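## Task

Move exactly one cardboard box marked lot 740 and one marked lot 689 onto the desk, each fully supported so nothing overhangs the desk's edge. A spot's lot number is printed on the shelf edge beneath it, and several spots may carry the same number. All other cardboard boxes must remain on the shelf they started on. A lot with no box in the storeroom is skipped. The robot must not tip over or finish leaning.

## Robot and tools

Robot: a simulated Hello Robot Stretch 3 with one arm. It has a two-wheeled base (0.33 m long, 0.34 m wide, round rear) that pivots about a point between the wheels 0.05 m behind its front edge, a lift sliding on a mast, and a telescoping arm that reaches out to the robot's right. The base cannot drive sideways, so to shift the gripper along the robot's forward direction you drive the base. Loose objects may occasionally get nudged by the scene.

Frames: base frame has its origin on the floor between the drive wheels, x forward, y left, z up, in metres. hand_pose is reported in it, located where the closed fingertips meet; with all wrist joints at zero its x axis points up, y toward the mast, z toward the rear. The odometry frame is the base frame at scene start; base_odometry counts wheel rotation only (slip counts as travel), heading in rad, left positive.

move tool. One action per call. Either base and/or joints (optionally with speeds, pace or contact_limits), or servos alone. base is an object with exactly one key: translate_m (relative drive in metres from the base's last reported position, forward positive, -3 to 3) or rotate_rad (relative in-place turn in radians, left positive, -6.4 to 6.4). joints is one object keyed by joint name, each value an absolute target: lift_m 0 to 1.1 m; arm_m 0 to 0.52 m extension; wrist_yaw_rad -1.345 to 4.42 (0 along the arm, positive toward the front); wrist_pitch_rad -1.57 to 0.451 (0 level, negative tips fingers down); wrist_roll_rad -2.911 to 2.918 (0 fingers side by side); gripper_m -0.089 to 0.179 (bigger is wider; the real fingertip gap is about 0.007 m smaller near closed and 0.025 m smaller fully open); head_pan_rad -3.953 to 1.73 (0 forward, positive left, -1.57 looks along the arm); head_tilt_rad -1.53 to 0.419 (negative looks down). Done tolerances are about ±0.004 m for linear joints and ±0.02 to ±0.1 rad for rotary ones. speeds is an object of top speeds per key (same joint keys plus translate_m, rotate_rad), capped at the max pace. pace is "default" or "max"; default/max: drive 0.12/0.30 m/s, turn 0.76/1.90 rad/s, lift 0.11/0.15 m/s, arm 0.14/0.40 m/s. The base is slowed to 0.10 m/s and 0.63 rad/s unless lift_m < 0.30, arm_m < 0.03 and wrist_yaw_rad > 2.54. Any move is cut off after 14 s (time_out). servos: "reboot" re-enables servos that shut themselves off. cameras: list from head_camera, nav_camera, wrist_camera, all; omitted/null means all, [] none. blocking: true (default) returns when everything is at rest; false returns within about half a second while motion continues, and a later move overrides only what it names. Unknown keys make a call invalid; out-of-range values get it refused, and a refusal or an uncommanded stop cancels the remaining move/wait/finished_scene calls in that reply.

contact_limits: give a limit only alongside that key's own command. arm_m, translate_m and rotate_rad take a motor_effort percentage 1 to 100 at which the motion halts (contact_stop); the base gets no contact stop unless you set one, and then each wheel stops separately and may spin the robot. lift_m takes an object with down and/or up, 1 to 100, meaning force beyond normal free motion; below about 12 it may trip without contact; defaults are roughly 32-47 down and 21-36 up.

wait: seconds 0 to 10, plus cameras; commands nothing and returns state, ending early if moves finish. stop: brakes all running motions, optional cameras. zoom_image: camera name and region [x0, y0, x1, y1] in pixels of that camera's latest image, top-left origin, at most 504 by 504. finished_scene: scene is the current number; it is final and the next scene's task comes back in its result. The first scene is practice and may be skipped.

Results: the move line reports done or the worst status. base_status and joint_status give done, moving, off_target (stopped short, may still push), contact_stop (that joint goes slack until commanded again), time_out or torque_fault (target dropped). on_its_own describes uncommanded behaviour; "held at" is a target, not a reading. motor_effort is percent of max, positive toward higher values, bracket shows last action's peak; wrist pitch saturates near 45 and roll near 72. lidar_m: 12 distances in 30-degree sectors from straight ahead counter-clockwise (4th left, 7th behind, 10th right), seen only at 0.17 m height, "-" for nothing or too close. wrist_depth_mm and head_depth_mm are 7x7 grids of median depth. base_tilt in degrees (forward/right positive, ~4 degrees bias). turned_by_imu beats turned_by_wheels when they disagree by over 0.15 rad. head_camera images arrive rotated (turn a quarter clockwise to view upright); nav_camera needs a quarter counter-clockwise turn. Calibration lines give K and T_world_to_cam mapping base frame to camera.

Cautions: before folding the wrist over the base (yaw to 3.0) or unfolding it, put lift_m in 0.32-0.95, pitch -0.4, roll near 0; once folded lift may go down to 0.25. With yaw below -0.4 keep pitch at -0.5 or lower. To grip, command gripper_m below object width; to let go, at least 0.05 above it. Gripper readings don't prove a hold. Wrist and head have no contact stop and will fault under sustained pushing. Pushing into something rigid with the gripper above about 0.45 m, or driving while hooked on something, can tip the robot; if tilt appears, back off. Avoid drops, releasing moving items, slams and hard shoves. Thinking time lets the simulation advance, and a running move keeps going meanwhile.

Each tool is called after "Call:" as name(argument=value, ...), one argument or row to a line, values as JSON.

## Session

Call:
move(
)

Scene clock: 0.00 s.
base_odometry: x=+0.000 y=+0.000 heading=+0.000
turned_by_wheels: +0.000
turned_by_imu: +0.000
base_tilt: forward=-0.3 right=-1.1
lidar_m: 1.49 1.03 0.94 1.59 2.73 1.10 0.84 0.82 0.87 1.24 1.57 1.87
head_depth_mm: 1635 1978 1988 1995 1934 1914 1913 / 1644 1836 1822 1794 1777 1764 1761 / 1648 1716 1697 1692 1673 1666 1648 / 1604 1614 1584 1587 1575 1556 1550 / 1529 1514 1504 1486 1485 1467 1462 / 1461 1438 1424 1418 1404 1400 1384 / 1381 1371 1355 1350 1345 1337 1330
base_status: not commanded
joint_positions: lift_m=+0.407 arm_m=+0.001 wrist_yaw_rad=+2.998 wrist_pitch_rad=-0.447 wrist_roll_rad=+0.000 gripper_m=+0.037 head_pan_rad=+0.000 head_tilt_rad=-0.003
joint_status: not commanded
measured_speeds: all 0
motor_effort: left_wheel=-0.4 right_wheel=+0.5 lift_m=+24.0 arm_m=-3.1 wrist_yaw_rad=+0.8 wrist_pitch_rad=+1.9 wrist_roll_rad=-0.1 gripper_m=+0.5 head_pan_rad=+0.2 head_tilt_rad=+7.2
hand_pose: x=+0.0104 y=+0.0728 z=+0.4134 quat_wxyz=(+0.206, +0.699, +0.107, +0.677) (m; base frame)
wrist_depth_mm: - 138 - - - - - / - 149 - - - - - / - 164 - - - - - / 926 191 221 881 874 865 868 / 748 720 212 711 714 725 721 / 653 645 129 618 129 632 623 / 565 576 276 557 539 544 550
pictures: head_camera (sideways), nav_camera (sideways), wrist_camera

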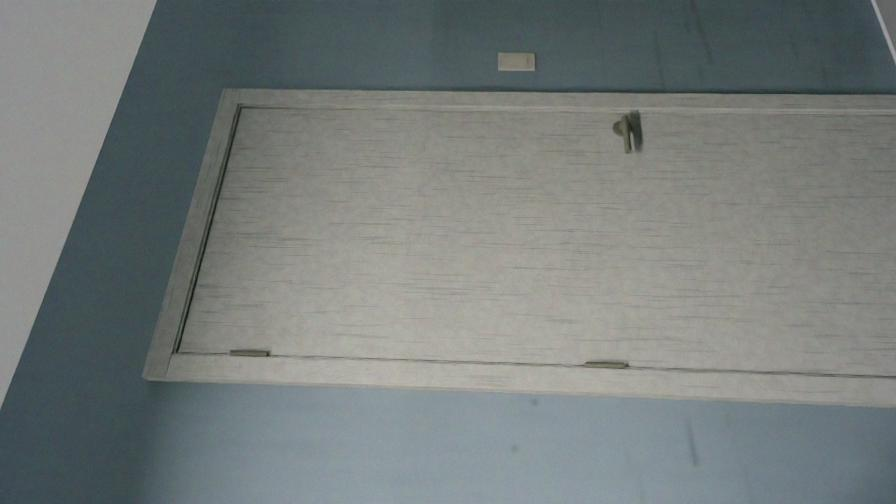

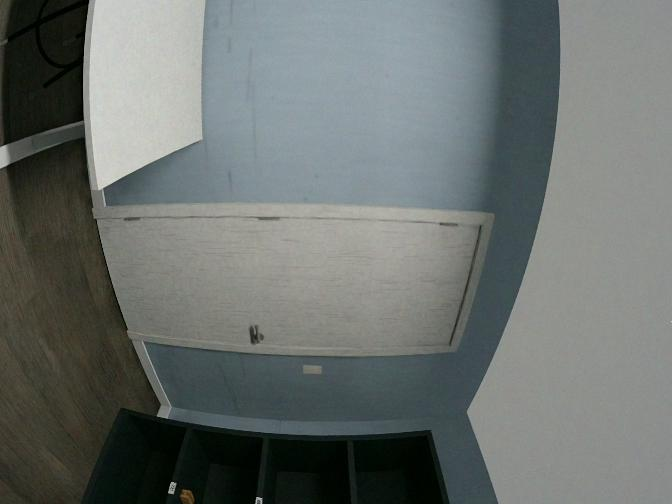

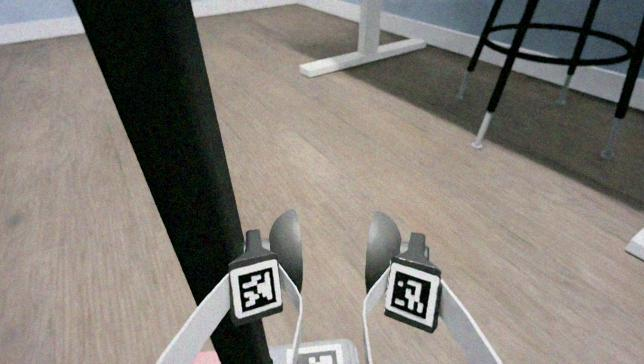

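Call:
move(
  joints={"head_pan_rad": -1.57, "head_tilt_rad": -0.3},
  cameras=["head_camera", "nav_camera"],
)

Call:
move(
  joints={"head_pan_rad": 1.57, "head_tilt_rad": -0.3},
  cameras=["nav_camera"],
)

Call:
move(
  joints={"head_pan_rad": -3.14, "head_tilt_rad": -0.3},
  cameras=["nav_camera"],
)

Scene clock: 10.97 s.
move: done
base_odometry: x=+0.000 y=+0.000 heading=+0.000
turned_by_wheels: +0.000
turned_by_imu: +0.000
base_tilt: forward=-0.4 right=-1.0
lidar_m: 1.49 1.03 0.94 1.59 2.73 1.10 0.84 0.82 0.87 1.24 1.57 1.88
head_depth_mm: 980 999 1018 1040 1069 1097 1126 / 1119 1146 1174 1202 1238 1268 1310 / 1297 1346 1378 1418 1459 1516 1496 / 1556 1576 1647 1702 1796 1844 1547 / 1697 1815 1945 1942 1939 1912 1546 / 1624 1835 1946 2029 2033 1868 1522 / 1628 1759 1850 1911 1915 1850 1521
base_status: not commanded
joint_positions: lift_m=+0.407 arm_m=+0.001 wrist_yaw_rad=+2.998 wrist_pitch_rad=-0.447 wrist_roll_rad=+0.000 gripper_m=+0.037 head_pan_rad=-1.579 head_tilt_rad=-0.300
joint_status: all done
measured_speeds: translate_m=+0.000 rotate_rad=+0.000 lift_m=+0.000 arm_m=+0.000 wrist_yaw_rad=+0.000 wrist_pitch_rad=+0.000 wrist_roll_rad=+0.000 head_pan_rad=+0.024 head_tilt_rad=+0.000
motor_effort: left_wheel=-0.4(0.7) right_wheel=+0.5(1.0) lift_m=+23.2(24.6) arm_m=-12.3(12.8) wrist_yaw_rad=-0.8(1.8) wrist_pitch_rad=+2.0(2.1) wrist_roll_rad=-0.1(0.3) gripper_m=+0.7(0.9) head_pan_rad=+3.6(5.5) head_tilt_rad=-2.7(6.2)
hand_pose: x=+0.0104 y=+0.0728 z=+0.4134 quat_wxyz=(+0.206, +0.699, +0.107, +0.677) (m; base frame)
wrist_depth_mm: - 138 - - - - - / - 150 - - - - - / - 164 - - - - - / 908 191 221 889 877 868 853 / 746 735 212 710 709 725 725 / 645 649 129 624 129 630 631 / 571 579 277 552 535 554 547
pictures: head_camera (sideways), nav_camera (sideways)
camera_calibration:
head_camera: T_world_to_cam=[[-0.0443826, 0.245414, -0.968402, 1.27616], [0.997137, -0.0485196, -0.0579955, 0.069052], [-0.0612194, -0.968203, -0.242558, 0.271639], [0, 0, 0, 1]] pos_world=[0.00441454, -0.0468348, 1.30573]
nav_camera: T_world_to_cam=[[0.0149457, -0.270563, 0.962586, -1.20993], [-0.999885, -0.00660804, 0.0136674, 0.0384801], [0.00266291, -0.96268, -0.27063, 0.305443], [0, 0, 0, 1]] pos_world=[0.0557455, -0.0330623, 1.2468]

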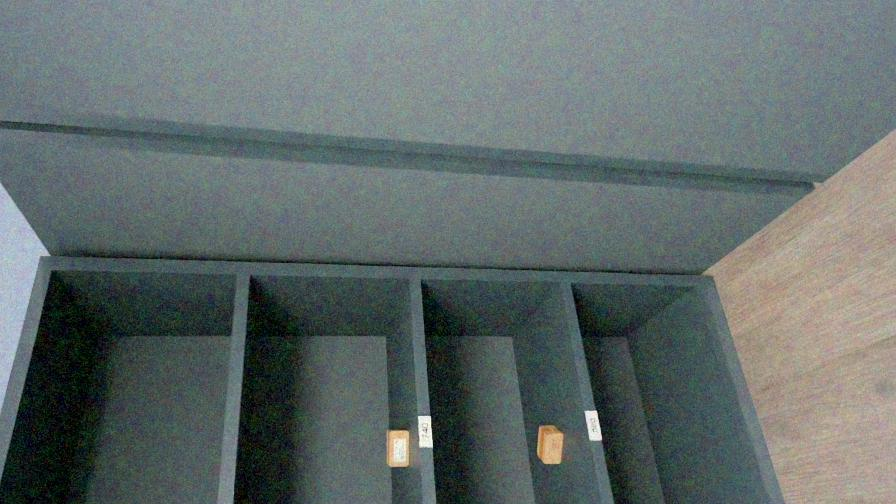

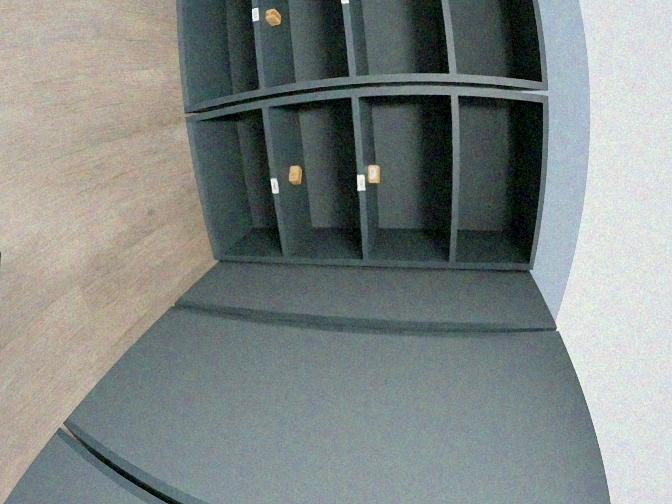

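Scene clock: 13.87 s.
move: done
base_odometry: x=+0.000 y=+0.000 heading=+0.000
turned_by_wheels: +0.000
turned_by_imu: +0.000
base_tilt: forward=-0.3 right=-1.2
lidar_m: 1.49 1.03 0.94 1.58 2.73 1.10 0.84 0.82 0.87 1.24 1.57 1.87
head_depth_mm: 1766 1795 1844 1871 1349 1015 1565 / 2017 2071 2112 2160 1330 1787 1553 / 2356 2432 2514 2569 1422 1932 1554 / 2632 2752 2867 3010 2556 1971 1541 / 2522 2632 2716 2899 2835 1984 1538 / 2377 2470 2599 2746 2749 1983 1529 / 2291 2359 2471 2565 2672 1971 1527
base_status: not commanded
joint_positions: lift_m=+0.407 arm_m=+0.001 wrist_yaw_rad=+2.998 wrist_pitch_rad=-0.447 wrist_roll_rad=+0.000 gripper_m=+0.037 head_pan_rad=+1.578 head_tilt_rad=-0.300
joint_status: all done
measured_speeds: translate_m=+0.000 rotate_rad=+0.000 lift_m=+0.000 arm_m=+0.000 wrist_yaw_rad=+0.000 wrist_pitch_rad=+0.000 wrist_roll_rad=+0.000 head_pan_rad=-0.024 head_tilt_rad=+0.000
motor_effort: left_wheel=-0.4(0.9) right_wheel=+0.3(1.2) lift_m=+23.4(24.4) arm_m=-13.5(14.2) wrist_yaw_rad=-0.7(2.6) wrist_pitch_rad=+1.9(2.1) wrist_roll_rad=-0.2(0.3) gripper_m=+0.5(1.0) head_pan_rad=-2.7(6.0) head_tilt_rad=-2.1(7.0)
hand_pose: x=+0.0104 y=+0.0728 z=+0.4134 quat_wxyz=(+0.206, +0.699, +0.107, +0.677) (m; base frame)
wrist_depth_mm: - 138 - - - - - / - 150 - - - - - / - 164 - - - - - / 909 190 222 879 886 859 858 / 771 728 212 713 707 733 730 / 644 632 129 610 128 625 626 / 574 582 277 560 542 553 548
pictures: nav_camera (sideways)
camera_calibration:
nav_camera: T_world_to_cam=[[-0.0191092, 0.2703, 0.962586, -1.20972], [0.999665, 0.0220002, 0.0136675, 0.0262828], [-0.0174828, 0.962525, -0.27063, 0.305566], [0, 0, 0, 1]] pos_world=[-0.0440486, 0.0322941, 1.2468]

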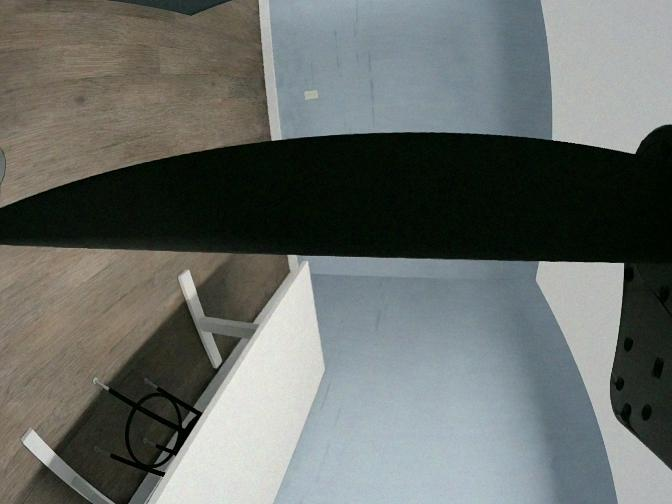

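Scene clock: 17.37 s.
move: done
base_odometry: x=+0.000 y=+0.000 heading=+0.000
turned_by_wheels: +0.000
turned_by_imu: +0.000
base_tilt: forward=-0.3 right=-1.2
lidar_m: 1.49 1.03 0.94 1.58 2.74 1.10 0.84 0.82 0.87 1.24 1.57 1.87
head_depth_mm: 952 1008 1066 1140 1230 1315 1425 / 886 938 998 1057 1131 1204 1299 / 835 882 928 984 1048 1124 1192 / 791 833 873 920 975 1039 1108 / 752 784 827 866 916 967 1023 / 715 747 782 819 860 912 960 / 680 713 741 777 813 851 901
base_status: not commanded
joint_positions: lift_m=+0.407 arm_m=+0.001 wrist_yaw_rad=+2.998 wrist_pitch_rad=-0.447 wrist_roll_rad=+0.000 gripper_m=+0.037 head_pan_rad=-3.148 head_tilt_rad=-0.300
joint_status: all done
measured_speeds: translate_m=+0.000 rotate_rad=+0.000 lift_m=+0.000 arm_m=+0.000 wrist_yaw_rad=+0.000 wrist_pitch_rad=+0.000 wrist_roll_rad=+0.000 head_pan_rad=+0.024 head_tilt_rad=+0.000
motor_effort: left_wheel=-0.6(0.8) right_wheel=+0.0(1.3) lift_m=+23.9(24.3) arm_m=-12.9(14.1) wrist_yaw_rad=-0.4(1.7) wrist_pitch_rad=+1.9(2.1) wrist_roll_rad=-0.1(0.3) gripper_m=+0.4(0.9) head_pan_rad=+3.2(6.2) head_tilt_rad=-1.7(6.4)
hand_pose: x=+0.0104 y=+0.0728 z=+0.4134 quat_wxyz=(+0.206, +0.699, +0.107, +0.677) (m; base frame)
wrist_depth_mm: - 138 - - - - - / - 150 - - - - - / - 165 - - - - - / 910 191 220 897 878 864 855 / 761 721 212 709 713 727 734 / 656 650 129 618 129 628 623 / 566 580 278 560 538 556 553
pictures: nav_camera (sideways)
camera_calibration:
nav_camera: T_world_to_cam=[[-0.270547, -0.0152248, 0.962586, -1.20819], [-0.00763939, 0.999877, 0.0136675, 0.0324274], [-0.962677, -0.00365589, -0.27063, 0.311332], [0, 0, 0, 1]] pos_world=[-0.0269111, -0.0496796, 1.2468]

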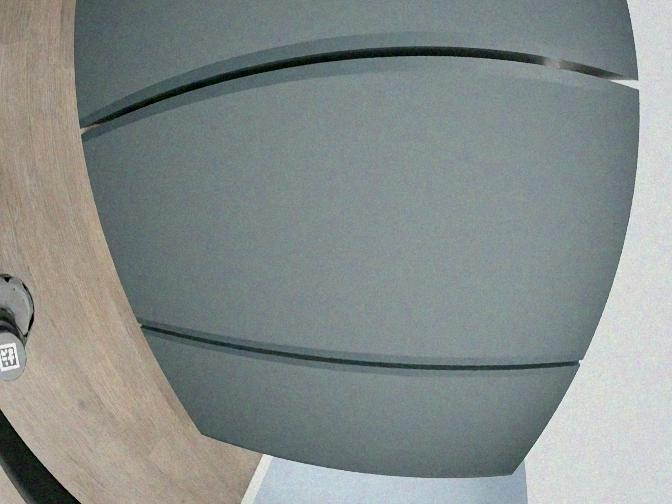

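Call:
move(
  joints={"head_pan_rad": -1.0, "head_tilt_rad": -0.2},
  cameras=["head_camera", "nav_camera"],
)

Call:
move(
  joints={"head_pan_rad": -2.3, "head_tilt_rad": -0.2},
  cameras=["head_camera", "nav_camera"],
)

Call:
move(
  joints={"head_pan_rad": 0.8, "head_tilt_rad": -0.3},
  cameras=["head_camera", "nav_camera"],
)

Scene clock: 46.33 s.
move: done
base_odometry: x=+0.000 y=+0.000 heading=+0.000
turned_by_wheels: +0.000
turned_by_imu: +0.000
base_tilt: forward=-0.4 right=-1.3
lidar_m: 1.49 1.03 0.94 1.59 2.73 1.10 0.84 0.82 0.87 1.24 1.57 1.87
head_depth_mm: 1775 1819 1882 1899 1937 2041 1652 / 1777 1844 1884 1926 1996 2020 1653 / 1815 1848 1893 1944 2012 2005 1660 / 1829 1522 1658 1558 1625 1743 1654 / 1847 1878 1938 1997 2055 2090 1691 / 1870 1913 1954 2019 2057 2072 1695 / 1888 1914 1992 2036 2099 2069 1691
base_status: not commanded
joint_positions: lift_m=+0.407 arm_m=+0.001 wrist_yaw_rad=+2.998 wrist_pitch_rad=-0.447 wrist_roll_rad=+0.000 gripper_m=+0.037 head_pan_rad=-0.992 head_tilt_rad=-0.200
joint_status: all done
measured_speeds: translate_m=+0.000 rotate_rad=+0.000 lift_m=+0.000 arm_m=+0.000 wrist_yaw_rad=+0.000 wrist_pitch_rad=+0.000 wrist_roll_rad=+0.000 head_pan_rad=-0.024 head_tilt_rad=+0.000
motor_effort: left_wheel=-0.3(0.8) right_wheel=+0.6(1.5) lift_m=+23.6(24.5) arm_m=-13.1(13.9) wrist_yaw_rad=+1.0(1.3) wrist_pitch_rad=+1.9(2.1) wrist_roll_rad=-0.1(0.3) gripper_m=+0.4(1.0) head_pan_rad=-3.1(6.1) head_tilt_rad=+6.4(8.8)
hand_pose: x=+0.0104 y=+0.0728 z=+0.4134 quat_wxyz=(+0.206, +0.699, +0.107, +0.677) (m; base frame)
wrist_depth_mm: - 138 - - - - - / - 149 - - - - - / - 165 - - - - - / 903 190 221 887 873 878 862 / 761 728 212 705 705 728 715 / 644 648 129 627 128 632 622 / 560 570 277 564 540 548 549
pictures: head_camera (sideways), nav_camera (sideways)
camera_calibration:
head_camera: T_world_to_cam=[[-0.119206, 0.0977259, -0.988048, 1.30232], [0.860216, 0.507102, -0.0536271, 0.0642072], [0.4958, -0.856328, -0.144515, 0.140625], [0, 0, 0, 1]] pos_world=[0.0302903, -0.0394084, 1.31052]
nav_camera: T_world_to_cam=[[0.10887, -0.135347, 0.984799, -1.23954], [-0.829702, -0.558004, 0.0150337, 0.0356614], [0.547487, -0.818726, -0.173048, 0.175108], [0, 0, 0, 1]] pos_world=[0.0686683, -0.0045047, 1.25047]

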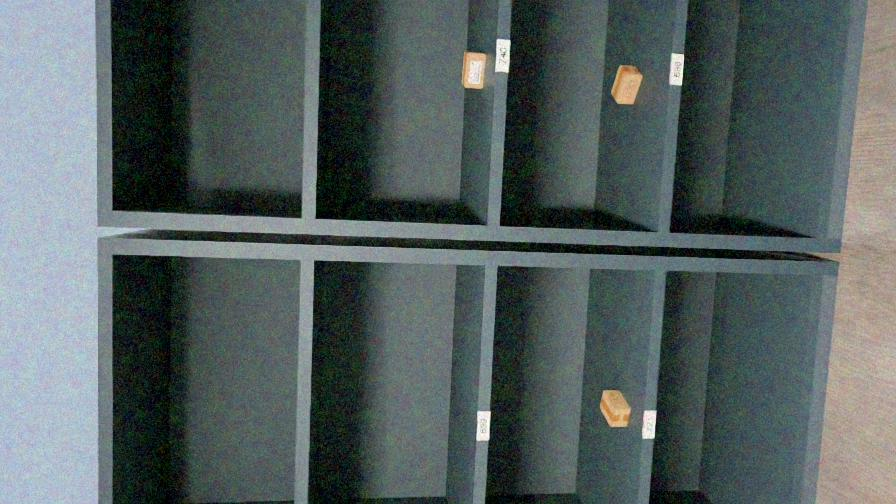

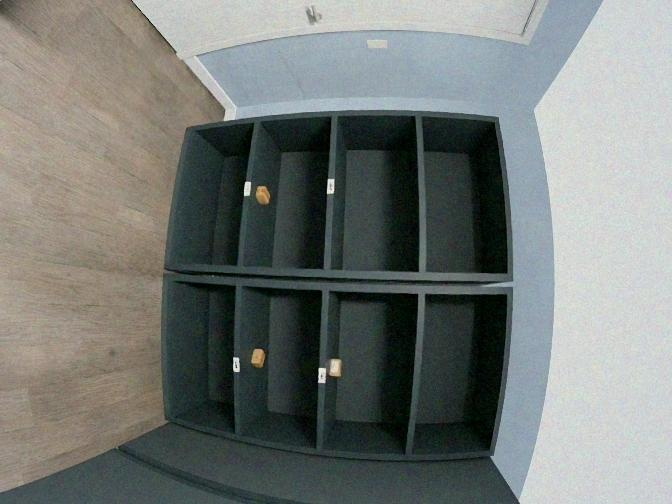

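Scene clock: 47.47 s.
move: done
base_odometry: x=+0.000 y=+0.000 heading=+0.000
turned_by_wheels: +0.000
turned_by_imu: +0.000
base_tilt: forward=-0.3 right=-1.2
lidar_m: 1.49 1.03 0.94 1.58 2.74 1.10 0.84 0.82 0.87 1.25 1.57 1.87
head_depth_mm: 698 713 730 749 769 791 807 / 717 737 756 778 796 820 842 / 751 770 794 812 836 854 882 / 769 795 813 839 863 886 914 / 803 824 846 872 899 926 951 / 834 857 883 909 936 970 994 / 864 893 917 950 981 1012 1049
base_status: not commanded
joint_positions: lift_m=+0.407 arm_m=+0.001 wrist_yaw_rad=+2.998 wrist_pitch_rad=-0.447 wrist_roll_rad=+0.000 gripper_m=+0.037 head_pan_rad=-2.332 head_tilt_rad=-0.200
joint_status: all done
measured_speeds: all 0
motor_effort: left_wheel=-0.2(0.8) right_wheel=+0.2(1.0) lift_m=+23.5(24.5) arm_m=-12.8(13.5) wrist_yaw_rad=-0.6(1.2) wrist_pitch_rad=+2.0(2.1) wrist_roll_rad=+0.0(0.2) gripper_m=+0.4(0.7) head_pan_rad=+1.8(5.5) head_tilt_rad=+5.5(10.4)
hand_pose: x=+0.0104 y=+0.0728 z=+0.4134 quat_wxyz=(+0.206, +0.699, +0.107, +0.677) (m; base frame)
wrist_depth_mm: - 138 - - - - - / - 150 - - - - - / - 165 - - - - - / 927 191 222 887 870 856 855 / 748 724 213 724 713 731 727 / 651 642 129 620 129 626 619 / 568 578 277 554 543 553 551
pictures: head_camera (sideways), nav_camera (sideways)
camera_calibration:
head_camera: T_world_to_cam=[[0.0676568, 0.138147, -0.988098, 1.30124], [0.690305, -0.72153, -0.0536113, 0.0652232], [-0.720349, -0.678462, -0.14418, 0.147608], [0, 0, 0, 1]] pos_world=[-0.026733, -0.0325562, 1.31054]
nav_camera: T_world_to_cam=[[-0.106646, -0.136685, 0.984857, -1.23831], [-0.732893, 0.680178, 0.0150381, 0.0350652], [-0.671934, -0.720191, -0.172714, 0.182111], [0, 0, 0, 1]] pos_world=[0.0160055, -0.0619539, 1.25048]

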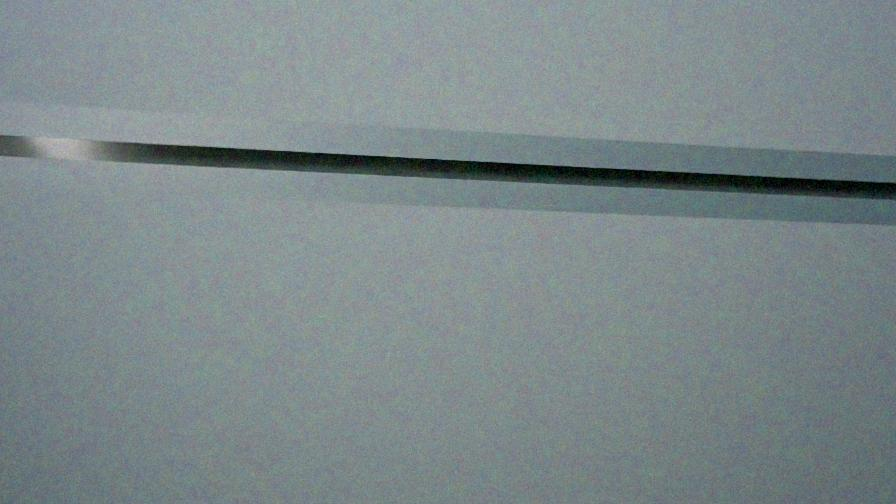

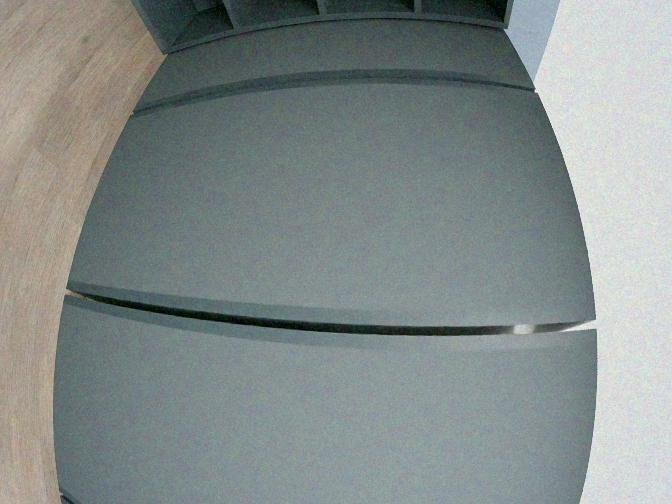

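Scene clock: 50.33 s.
move: done
base_odometry: x=+0.000 y=+0.000 heading=+0.000
turned_by_wheels: +0.000
turned_by_imu: +0.000
base_tilt: forward=-0.3 right=-1.3
lidar_m: 1.49 1.03 0.94 1.58 2.74 1.10 0.84 0.82 0.87 1.24 1.57 1.87
head_depth_mm: 1211 1255 1312 1365 1353 926 785 / 1251 1295 1353 1419 1335 922 1141 / 1289 1348 1399 1478 1327 915 1444 / 1335 1395 1461 1530 1310 910 1437 / 1379 1451 1516 1593 1304 905 1525 / 1432 1520 1571 1660 1293 943 1415 / 1496 1558 1646 1716 1285 974 1512
base_status: not commanded
joint_positions: lift_m=+0.407 arm_m=+0.001 wrist_yaw_rad=+2.998 wrist_pitch_rad=-0.447 wrist_roll_rad=+0.000 gripper_m=+0.037 head_pan_rad=+0.808 head_tilt_rad=-0.300
joint_status: all done
measured_speeds: translate_m=+0.000 rotate_rad=+0.000 lift_m=+0.000 arm_m=+0.000 wrist_yaw_rad=+0.000 wrist_pitch_rad=+0.000 wrist_roll_rad=+0.000 head_pan_rad=-0.024 head_tilt_rad=+0.000
motor_effort: left_wheel=-0.2(0.9) right_wheel=+0.4(1.1) lift_m=+24.4(24.6) arm_m=-12.2(13.4) wrist_yaw_rad=-1.1(1.9) wrist_pitch_rad=+1.9(2.1) wrist_roll_rad=+0.1(0.3) gripper_m=+0.4(1.1) head_pan_rad=-3.1(5.8) head_tilt_rad=-3.4(8.0)
hand_pose: x=+0.0104 y=+0.0728 z=+0.4134 quat_wxyz=(+0.206, +0.699, +0.107, +0.677) (m; base frame)
wrist_depth_mm: - 138 - - - - - / - 149 - - - - - / - 164 - - - - - / 891 191 221 874 886 863 856 / 758 729 212 713 713 720 721 / 638 642 129 623 129 626 623 / 569 585 277 560 539 547 552
pictures: head_camera (sideways), nav_camera (sideways)
camera_calibration:
head_camera: T_world_to_cam=[[-0.135542, -0.208926, -0.968493, 1.27683], [-0.69315, 0.718457, -0.0579803, 0.079343], [0.707934, 0.663452, -0.242198, 0.266479], [0, 0, 0, 1]] pos_world=[0.0394114, 0.0329629, 1.30574]
nav_camera: T_world_to_cam=[[0.174216, 0.207082, 0.962687, -1.21103], [0.732929, -0.680168, 0.0136728, 0.027903], [0.65762, 0.703199, -0.270272, 0.300983], [0, 0, 0, 1]] pos_world=[-0.0074025, 0.0581104, 1.24681]

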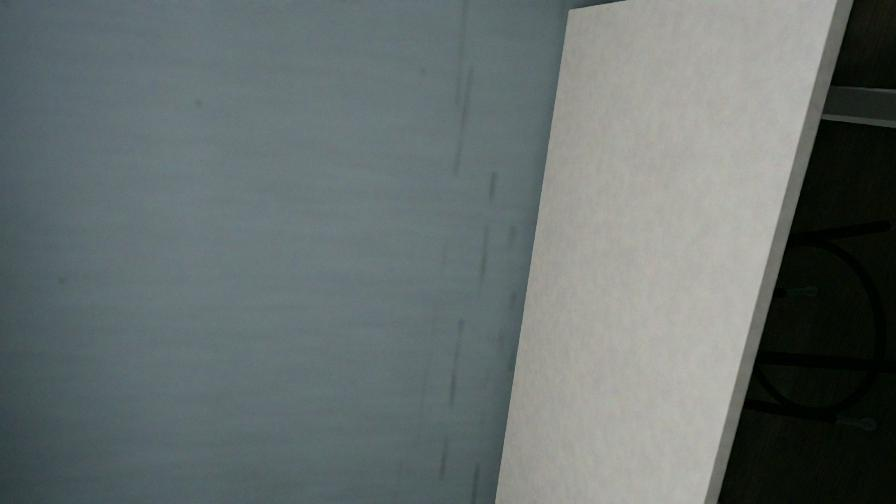

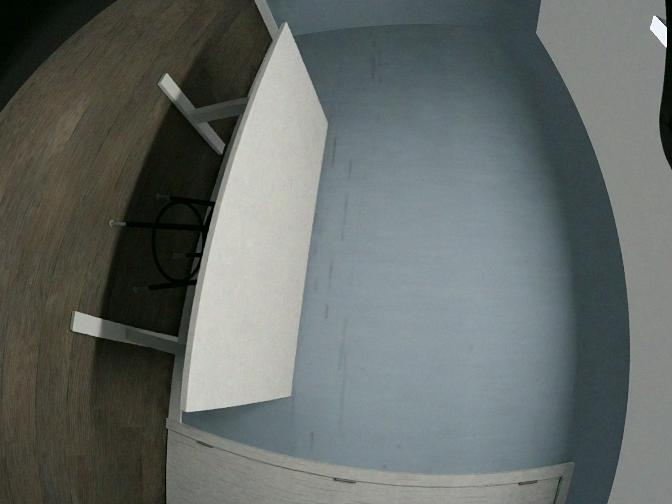

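Call:
move(
  joints={"head_pan_rad": -1.0, "head_tilt_rad": -0.2},
  cameras=["head_camera"],
)

Call:
zoom_image(
  camera="head_camera",
  region=[440, 0, 720, 130],
)

Call:
zoom_image(
  camera="head_camera",
  region=[440, 360, 720, 490],
)

Scene clock: 61.90 s.
move: done
base_odometry: x=+0.000 y=+0.000 heading=+0.000
turned_by_wheels: +0.000
turned_by_imu: +0.000
base_tilt: forward=-0.3 right=-1.2
lidar_m: 1.49 1.03 0.93 1.59 2.73 1.10 0.84 0.82 0.87 1.25 1.57 1.87
head_depth_mm: 1776 1826 1870 1917 1971 2031 1646 / 1790 1834 1883 1914 1995 2032 1659 / 1801 1843 1917 1940 1995 2020 1662 / 1817 1463 1568 1723 1739 1657 1675 / 1843 1899 1913 1974 2025 2089 1694 / 1843 1891 1956 1995 2054 2071 1712 / 1854 1922 1977 2031 2070 2042 1692
base_status: not commanded
joint_positions: lift_m=+0.407 arm_m=+0.001 wrist_yaw_rad=+2.998 wrist_pitch_rad=-0.447 wrist_roll_rad=+0.000 gripper_m=+0.037 head_pan_rad=-1.008 head_tilt_rad=-0.200
joint_status: all done
measured_speeds: translate_m=+0.000 rotate_rad=+0.000 lift_m=+0.000 arm_m=+0.000 wrist_yaw_rad=+0.000 wrist_pitch_rad=+0.000 wrist_roll_rad=+0.000 head_pan_rad=+0.024 head_tilt_rad=+0.000
motor_effort: left_wheel=-0.2(0.7) right_wheel=-0.2(1.1) lift_m=+23.9(24.7) arm_m=-12.6(13.3) wrist_yaw_rad=+0.5(1.4) wrist_pitch_rad=+2.0(2.1) wrist_roll_rad=-0.2(0.3) gripper_m=+0.8(1.0) head_pan_rad=+3.0(6.0) head_tilt_rad=+5.7(8.3)
hand_pose: x=+0.0104 y=+0.0728 z=+0.4134 quat_wxyz=(+0.206, +0.699, +0.107, +0.677) (m; base frame)
wrist_depth_mm: - 138 - - - - - / - 149 - - - - - / - 164 - - - - - / 880 191 221 879 870 874 863 / 757 721 211 717 709 725 728 / 641 643 128 612 129 629 621 / 560 582 277 558 537 553 550
pictures: head_camera (sideways)
camera_calibration:
head_camera: T_world_to_cam=[[-0.117621, 0.0998415, -0.988027, 1.30228], [0.868627, 0.492556, -0.0536339, 0.0641648], [0.481303, -0.864535, -0.14466, 0.140903], [0, 0, 0, 1]] pos_world=[0.0296241, -0.0398111, 1.31051]

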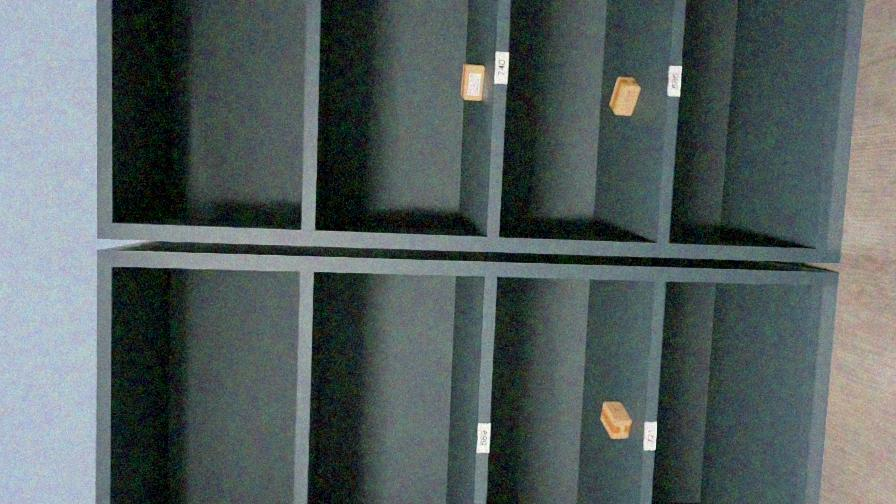

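Scaled by 1.800 from the camera's 896x504 image, which has a finer 1280x720 frame.

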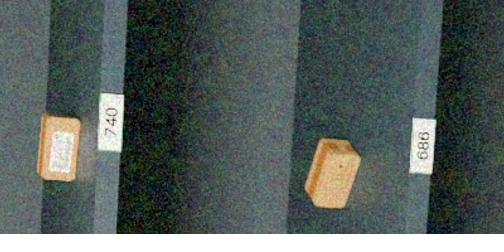

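Scaled by 1.800 from the camera's 896x504 image, which has a finer 1280x720 frame.

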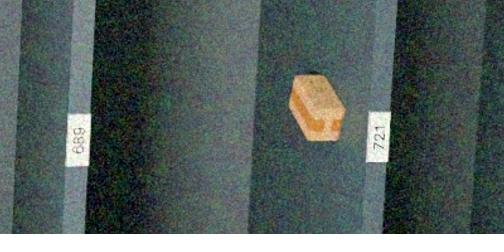

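Call:
zoom_image(
  camera="head_camera",
  region=[640, 50, 720, 110],
)

Call:
zoom_image(
  camera="head_camera",
  region=[450, 405, 530, 465],
)

Scaled by 6.300 from the camera's 896x504 image, which has a finer 1280x720 frame.

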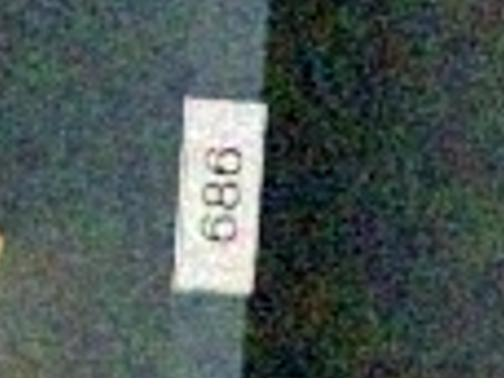

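Scaled by 6.300 from the camera's 896x504 image, which has a finer 1280x720 frame.

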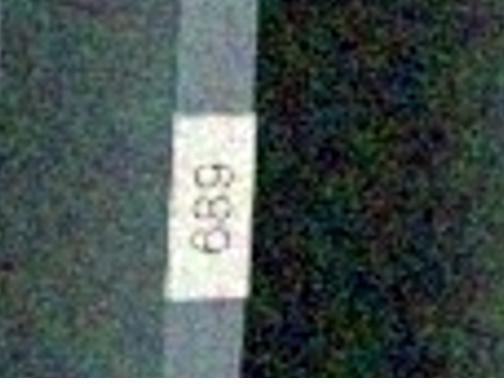

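Call:
move(
  base={"rotate_rad": -1.134},
  joints={"head_pan_rad": 0.0, "head_tilt_rad": -0.3},
  pace="max",
  cameras=["head_camera"],
)

Scene clock: 180.33 s.
move: done
base_odometry: x=+0.000 y=+0.000 heading=-1.134
turned_by_wheels: -1.134
turned_by_imu: -1.114
base_tilt: forward=-0.2 right=-1.2
lidar_m: 1.57 1.88 1.49 1.03 1.07 1.59 2.71 1.18 0.85 0.82 0.85 1.15
head_depth_mm: 1671 1822 1895 1824 1799 1797 1557 / 1665 1835 1926 2042 2011 1888 1547 / 1549 1815 1911 2029 1990 1904 1551 / 1570 1812 1912 1999 1979 1894 1536 / 1377 1580 1709 1657 1690 1750 1538 / 1622 1788 1897 2011 1936 1865 1521 / 1648 1800 1895 1990 1915 1850 1514
base_status: done
joint_positions: lift_m=+0.407 arm_m=+0.001 wrist_yaw_rad=+2.998 wrist_pitch_rad=-0.447 wrist_roll_rad=+0.000 gripper_m=+0.037 head_pan_rad=+0.002 head_tilt_rad=-0.300
joint_status: all done
measured_speeds: all 0
motor_effort: left_wheel=+7.7(12.5) right_wheel=-10.0(13.7) lift_m=+24.1(25.3) arm_m=-13.3(14.1) wrist_yaw_rad=+0.6(1.5) wrist_pitch_rad=+2.0(2.1) wrist_roll_rad=+0.0(0.3) gripper_m=+0.1(1.0) head_pan_rad=-3.4(7.0) head_tilt_rad=-3.0(4.3)
hand_pose: x=+0.0104 y=+0.0728 z=+0.4134 quat_wxyz=(+0.206, +0.699, +0.107, +0.677) (m; base frame)
wrist_depth_mm: - 138 - - - - - / - 149 - - - - - / - 165 - - - - - / 911 190 222 892 873 869 852 / 756 736 212 712 713 715 717 / 648 644 129 624 129 633 625 / 567 578 277 558 535 551 545
pictures: head_camera (sideways)
camera_calibration:
head_camera: T_world_to_cam=[[-0.244602, -0.0467789, -0.968495, 1.2775], [0.0387914, 0.997564, -0.05798, 0.0748778], [0.968847, -0.0517513, -0.242191, 0.264878], [0, 0, 0, 1]] pos_world=[0.0529476, -0.00122755, 1.30574]

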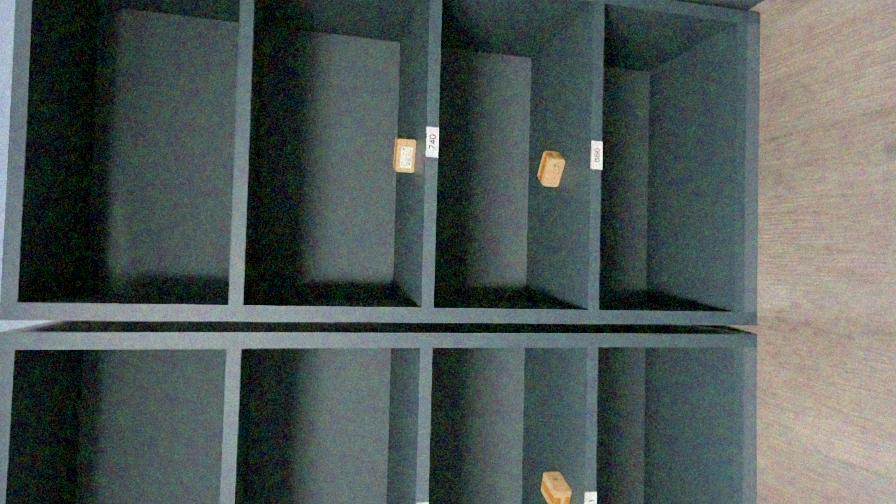

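Call:
zoom_image(
  camera="head_camera",
  region=[560, 120, 640, 190],
)

Call:
move(
  base={"translate_m": 0.45},
  joints={"head_pan_rad": 0.3, "head_tilt_rad": -0.4},
  cameras=["head_camera"],
)

Scaled by 6.300 from the camera's 896x504 image, which has a finer 1280x720 frame.

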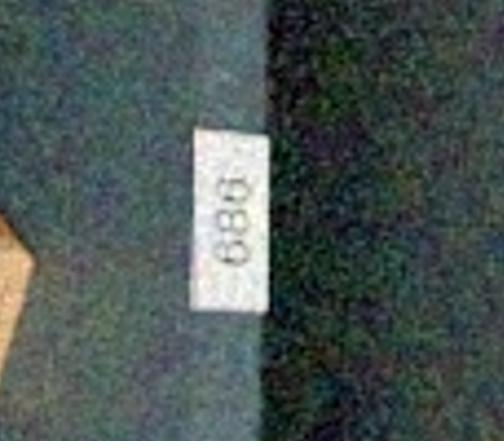

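Scene clock: 190.63 s.
move: done
base_odometry: x=+0.191 y=-0.408 heading=-1.133
turned_by_wheels: +0.000
turned_by_imu: -0.001
base_tilt: forward=-0.3 right=-1.3
lidar_m: 1.12 1.52 1.52 1.44 1.52 1.23 3.14 1.17 0.85 0.81 0.84 1.13
head_depth_mm: 1262 1330 1421 1498 1467 1583 1342 / 970 1027 1418 1385 1451 1623 1385 / 1314 1039 1136 1151 1255 1364 1392 / 1371 1459 1533 1662 1509 1678 1399 / 1413 1497 1572 1723 1489 1662 1394 / 1452 1552 1624 1776 1558 1658 1391 / 1480 1559 1598 1717 1647 1638 1387
base_status: done
joint_positions: lift_m=+0.407 arm_m=+0.001 wrist_yaw_rad=+2.998 wrist_pitch_rad=-0.447 wrist_roll_rad=+0.000 gripper_m=+0.037 head_pan_rad=+0.302 head_tilt_rad=-0.400
joint_status: all done
measured_speeds: all 0
motor_effort: left_wheel=+8.6(13.0) right_wheel=+1.0(10.4) lift_m=+24.5(25.3) arm_m=-12.4(13.8) wrist_yaw_rad=+0.4(2.1) wrist_pitch_rad=+1.9(2.1) wrist_roll_rad=-0.1(0.4) gripper_m=+0.0(1.2) head_pan_rad=-2.9(4.7) head_tilt_rad=+4.7(6.7)
hand_pose: x=+0.0104 y=+0.0728 z=+0.4134 quat_wxyz=(+0.206, +0.699, +0.107, +0.677) (m; base frame)
wrist_depth_mm: - 138 - - - - - / - 150 - - - - - / - 164 - - - - - / 914 189 220 895 879 863 873 / 761 729 212 724 704 727 706 / 644 641 129 614 129 627 623 / 565 577 279 556 539 555 549
pictures: head_camera (sideways)
camera_calibration:
head_camera: T_world_to_cam=[[-0.311102, -0.145361, -0.939194, 1.23964], [-0.263351, 0.962721, -0.0617686, 0.0816454], [0.913161, 0.228121, -0.337785, 0.389632], [0, 0, 0, 1]] pos_world=[0.0513573, 0.0127091, 1.30091]

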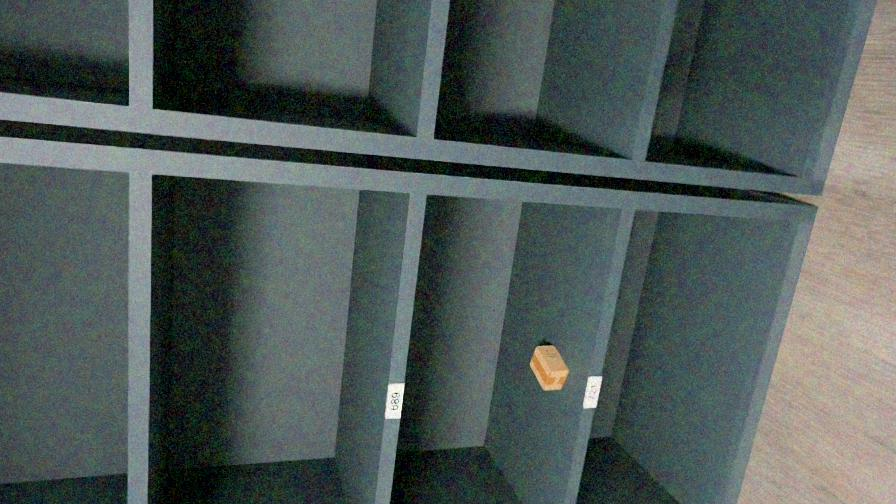

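Call:
zoom_image(
  camera="head_camera",
  region=[360, 370, 440, 430],
)

Call:
move(
  joints={"head_pan_rad": -0.3, "head_tilt_rad": -0.4},
  cameras=["head_camera"],
)

Scaled by 6.300 from the camera's 896x504 image, which has a finer 1280x720 frame.

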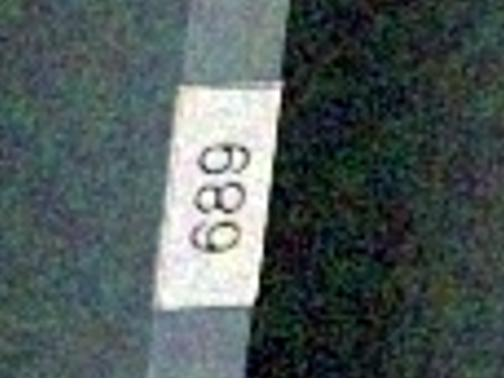

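Scene clock: 200.50 s.
move: done
base_odometry: x=+0.191 y=-0.408 heading=-1.133
turned_by_wheels: +0.000
turned_by_imu: +0.000
base_tilt: forward=-0.4 right=-1.2
lidar_m: 1.12 1.52 1.52 1.44 1.52 1.22 3.13 1.17 0.85 0.81 0.84 1.14
head_depth_mm: 1090 1144 1176 1207 1235 1273 1307 / 1210 1230 1294 1358 1434 1532 1417 / 1433 1445 1551 1584 1568 1611 1421 / 1394 1481 1575 1710 1509 1660 1407 / 1355 1431 1503 1647 1455 1658 1403 / 1285 1386 1454 1582 1401 1649 1387 / 1252 1334 1412 1525 1402 1529 1343
base_status: not commanded
joint_positions: lift_m=+0.407 arm_m=+0.001 wrist_yaw_rad=+2.998 wrist_pitch_rad=-0.447 wrist_roll_rad=+0.000 gripper_m=+0.037 head_pan_rad=-0.318 head_tilt_rad=-0.400
joint_status: all done
measured_speeds: all 0
motor_effort: left_wheel=+8.2(8.7) right_wheel=+0.9(1.1) lift_m=+24.6(25.0) arm_m=-12.0(12.8) wrist_yaw_rad=-0.4(1.2) wrist_pitch_rad=+1.9(2.1) wrist_roll_rad=-0.1(0.3) gripper_m=+0.4(1.0) head_pan_rad=-0.1(5.1) head_tilt_rad=+4.2(7.0)
hand_pose: x=+0.0104 y=+0.0728 z=+0.4134 quat_wxyz=(+0.206, +0.699, +0.107, +0.677) (m; base frame)
wrist_depth_mm: - 138 - - - - - / - 149 - - - - - / - 164 - - - - - / 913 189 222 882 867 872 860 / 754 722 213 709 714 731 720 / 655 645 128 612 129 631 618 / 566 579 277 556 544 553 549
pictures: head_camera (sideways)
camera_calibration:
head_camera: T_world_to_cam=[[-0.337648, 0.0625138, -0.939194, 1.2398], [0.345202, 0.936494, -0.0617686, 0.0779332], [0.875688, -0.345068, -0.337785, 0.389861], [0, 0, 0, 1]] pos_world=[0.0503156, -0.0159601, 1.30091]

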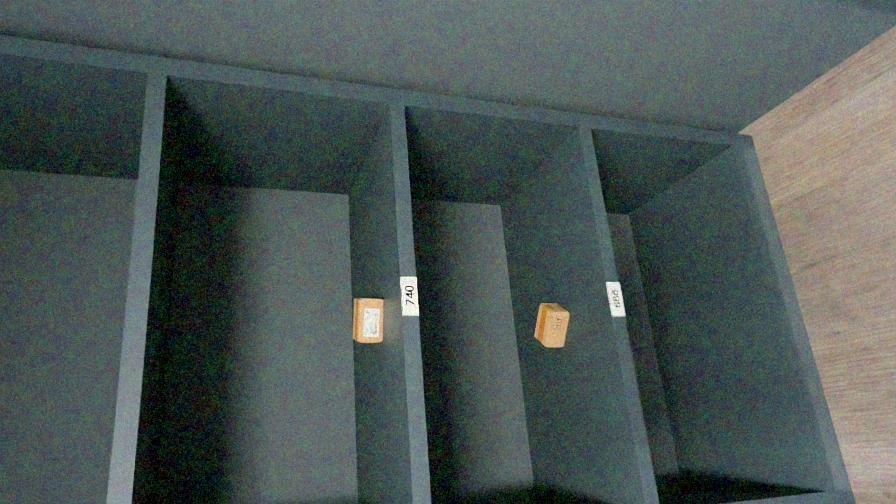

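Call:
zoom_image(
  camera="head_camera",
  region=[530, 270, 630, 350],
)

Call:
zoom_image(
  camera="head_camera",
  region=[340, 260, 440, 350],
)

Scaled by 5.040 from the camera's 896x504 image, which has a finer 1280x720 frame.

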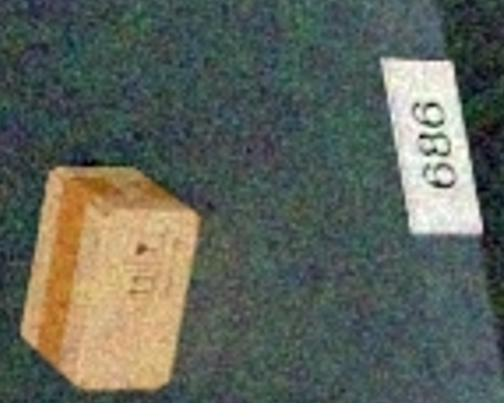

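Scaled by 5.040 from the camera's 896x504 image, which has a finer 1280x720 frame.

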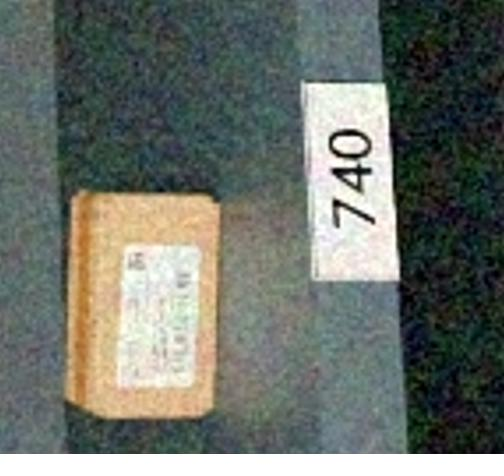

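Call:
move(
  base={"translate_m": 0.55},
  joints={"head_pan_rad": -0.3, "head_tilt_rad": -0.3},
  contact_limits={"translate_m": 40},
  cameras=[],
)

Call:
move(
  base={"rotate_rad": 1.575},
  joints={"head_pan_rad": -1.57, "head_tilt_rad": -0.35, "lift_m": 0.6},
  cameras=["head_camera"],
)

Scene clock: 274.50 s.
move: done
base_odometry: x=+0.424 y=-0.906 heading=-1.133
turned_by_wheels: +0.000
turned_by_imu: +0.001
base_tilt: forward=-0.2 right=-1.0
lidar_m: 0.58 0.59 1.18 1.46 1.43 1.46 3.66 1.17 0.84 0.80 0.83 1.03
head_depth_mm: 1018 766 1088 1086 789 1109 929 / 988 650 1098 1140 775 1207 925 / 951 664 1052 1088 718 1200 919 / 911 680 1013 1054 711 1157 917 / 882 698 976 1014 706 1112 912 / 848 719 938 981 703 1082 909 / 822 744 908 942 694 1045 908
base_status: done
joint_positions: lift_m=+0.407 arm_m=+0.001 wrist_yaw_rad=+2.998 wrist_pitch_rad=-0.447 wrist_roll_rad=+0.000 gripper_m=+0.037 head_pan_rad=-0.300 head_tilt_rad=-0.300
joint_status: all done
measured_speeds: all 0
motor_effort: left_wheel=+6.1(11.6) right_wheel=+3.3(10.6) lift_m=+24.7(25.6) arm_m=-10.7(12.0) wrist_yaw_rad=-0.8(1.6) wrist_pitch_rad=+1.9(2.1) wrist_roll_rad=+0.0(0.3) gripper_m=+0.3(1.2) head_pan_rad=+3.4(4.3) head_tilt_rad=-2.6(7.4)
contact_limits: translate_m 40 (maximum 100)
hand_pose: x=+0.0104 y=+0.0728 z=+0.4134 quat_wxyz=(+0.206, +0.699, +0.107, +0.677) (m; base frame)
wrist_depth_mm: - 138 - - - - - / - 149 - - - - - / - 164 - - - - - / 892 191 221 883 878 855 - / 748 732 213 722 710 730 699 / 654 649 128 621 128 627 624 / 566 583 278 560 541 553 548
pictures: none
No camera images: "cameras" was empty.

Scene clock: 278.10 s.
move: done
base_odometry: x=+0.424 y=-0.906 heading=+0.441
turned_by_wheels: +1.575
turned_by_imu: +1.549
base_tilt: forward=-0.4 right=-1.3
lidar_m: 1.46 1.44 1.44 3.67 1.17 0.84 0.81 0.83 1.02 0.58 0.60 1.18
head_depth_mm: 856 926 977 1020 701 1135 885 / 850 920 971 1011 694 1129 880 / 848 915 965 1003 688 1122 874 / 508 914 967 999 681 1123 870 / 519 863 950 968 674 1065 868 / 468 498 528 561 600 645 710 / 470 496 524 553 595 642 698
base_status: done
joint_positions: lift_m=+0.600 arm_m=+0.001 wrist_yaw_rad=+2.998 wrist_pitch_rad=-0.448 wrist_roll_rad=+0.000 gripper_m=+0.037 head_pan_rad=-1.571 head_tilt_rad=-0.352
joint_status: all done
measured_speeds: all 0
motor_effort: left_wheel=-9.3(13.1) right_wheel=+9.7(11.9) lift_m=+30.3(33.4) arm_m=-13.4(14.0) wrist_yaw_rad=+0.9(2.1) wrist_pitch_rad=+2.1(2.2) wrist_roll_rad=-0.1(0.3) gripper_m=+0.5(1.0) head_pan_rad=+3.8(5.4) head_tilt_rad=+1.8(5.6)
hand_pose: x=+0.0104 y=+0.0727 z=+0.6060 quat_wxyz=(+0.207, +0.699, +0.107, +0.677) (m; base frame)
wrist_depth_mm: - 138 - - - - - / - 150 - - - - - / - 164 - - - - - / - 191 221 - - - - / - 988 211 967 952 986 971 / 900 868 128 852 129 842 847 / 761 769 278 758 732 749 737
pictures: head_camera (sideways)
camera_calibration:
head_camera: T_world_to_cam=[[-0.0462883, 0.294639, -0.954487, 1.25799], [0.997484, -0.0377311, -0.0600206, 0.0716824], [-0.0536983, -0.954864, -0.292151, 0.33614], [0, 0, 0, 1]] pos_world=[0.00477834, -0.0469802, 1.30324]

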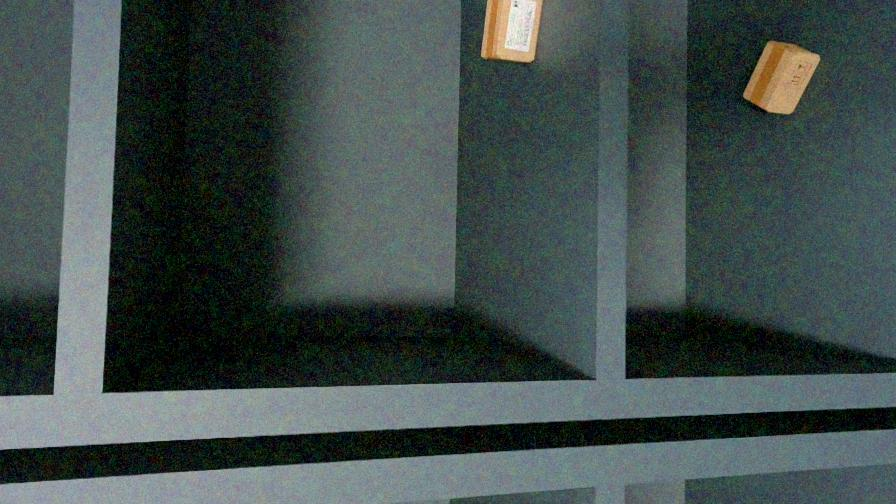

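Call:
move(
  base={"rotate_rad": 0.035},
  cameras=[],
)

Call:
move(
  base={"translate_m": -0.31},
  joints={"lift_m": 0.9, "head_tilt_rad": -0.45},
  cameras=["head_camera"],
)

Scene clock: 306.87 s.
move: done
base_odometry: x=+0.424 y=-0.906 heading=+0.476
turned_by_wheels: +0.035
turned_by_imu: +0.034
base_tilt: forward=-0.4 right=-1.3
lidar_m: 1.46 1.44 1.63 3.67 1.13 0.84 0.81 0.84 1.06 0.58 0.60 1.18
head_depth_mm: 845 910 968 1007 658 1137 885 / 848 914 970 1012 655 1132 877 / 847 913 966 1002 688 1127 878 / 505 912 966 1001 684 1115 871 / 516 693 819 849 642 995 841 / 471 497 531 567 597 648 692 / 471 501 526 565 605 1019 835
base_status: done
joint_positions: lift_m=+0.600 arm_m=+0.001 wrist_yaw_rad=+2.998 wrist_pitch_rad=-0.448 wrist_roll_rad=+0.000 gripper_m=+0.037 head_pan_rad=-1.570 head_tilt_rad=-0.351
joint_status: not commanded
measured_speeds: all 0
motor_effort: left_wheel=-8.2(12.1) right_wheel=+7.9(10.9) lift_m=+27.9(28.8) arm_m=-13.6(13.6) wrist_yaw_rad=+0.5(1.5) wrist_pitch_rad=+2.1(2.1) wrist_roll_rad=-0.2(0.3) gripper_m=+0.6(1.0) head_pan_rad=+3.1(3.7) head_tilt_rad=+5.3(5.8)
hand_pose: x=+0.0104 y=+0.0727 z=+0.6060 quat_wxyz=(+0.207, +0.699, +0.107, +0.677) (m; base frame)
wrist_depth_mm: - 138 - - - - - / - 149 - - - - - / - 165 - - - - - / - 192 221 - - - - / - 996 211 957 957 983 967 / 878 875 128 833 128 850 835 / 771 773 277 754 724 750 739
pictures: none
No camera images: "cameras" was empty.

Scene clock: 311.10 s.
move: done
base_odometry: x=+0.148 y=-1.048 heading=+0.476
turned_by_wheels: +0.000
turned_by_imu: +0.000
base_tilt: forward=-0.3 right=-1.2
lidar_m: 1.77 1.67 1.84 1.87 0.70 0.52 0.50 0.52 0.72 1.02 0.70 1.45
head_depth_mm: 574 904 974 837 1042 1019 839 / 586 904 972 824 1160 1008 833 / 600 905 973 811 1154 1003 852 / 613 902 977 727 1158 956 847 / 631 903 974 794 1149 993 842 / 650 904 978 786 1143 985 838 / 671 905 976 775 1139 981 834
base_status: done
joint_positions: lift_m=+0.900 arm_m=+0.001 wrist_yaw_rad=+2.998 wrist_pitch_rad=-0.448 wrist_roll_rad=+0.000 gripper_m=+0.037 head_pan_rad=-1.570 head_tilt_rad=-0.450
joint_status: all done
measured_speeds: all 0
motor_effort: left_wheel=-6.3(12.4) right_wheel=-6.3(11.0) lift_m=+30.3(34.1) arm_m=-12.9(13.7) wrist_yaw_rad=+0.2(2.3) wrist_pitch_rad=+2.1(2.2) wrist_roll_rad=+0.0(0.3) gripper_m=+0.5(1.0) head_pan_rad=+2.9(4.1) head_tilt_rad=-3.9(5.6)
hand_pose: x=+0.0104 y=+0.0727 z=+0.9060 quat_wxyz=(+0.207, +0.699, +0.107, +0.677) (m; base frame)
wrist_depth_mm: - 138 - - - - - / - 150 - - - - - / - 165 - - - - - / - 183 221 - - - - / - 218 212 - - - - / - - 129 - 129 - - / - - 279 - - - -
pictures: head_camera (sideways)
camera_calibration:
head_camera: T_world_to_cam=[[-0.0466374, 0.386736, -0.92101, 1.21429], [0.997512, -0.0307709, -0.063432, 0.0761156], [-0.0528718, -0.921677, -0.384339, 0.45611], [0, 0, 0, 1]] pos_world=[0.00482041, -0.0468813, 1.2985]

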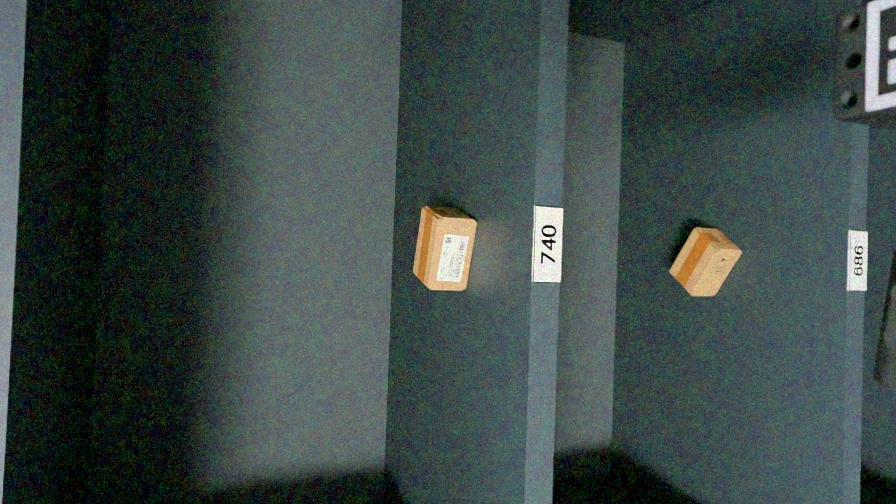

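Call:
zoom_image(
  camera="head_camera",
  region=[826, 222, 896, 302],
)

Call:
zoom_image(
  camera="head_camera",
  region=[390, 180, 590, 320],
)

Scaled by 6.300 from the camera's 896x504 image, which has a finer 1280x720 frame.

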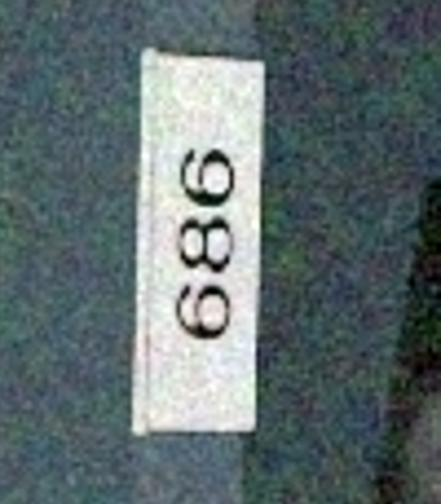

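Scaled by 2.520 from the camera's 896x504 image, which has a finer 1280x720 frame.

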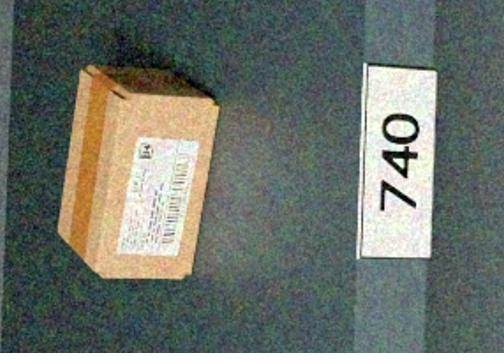

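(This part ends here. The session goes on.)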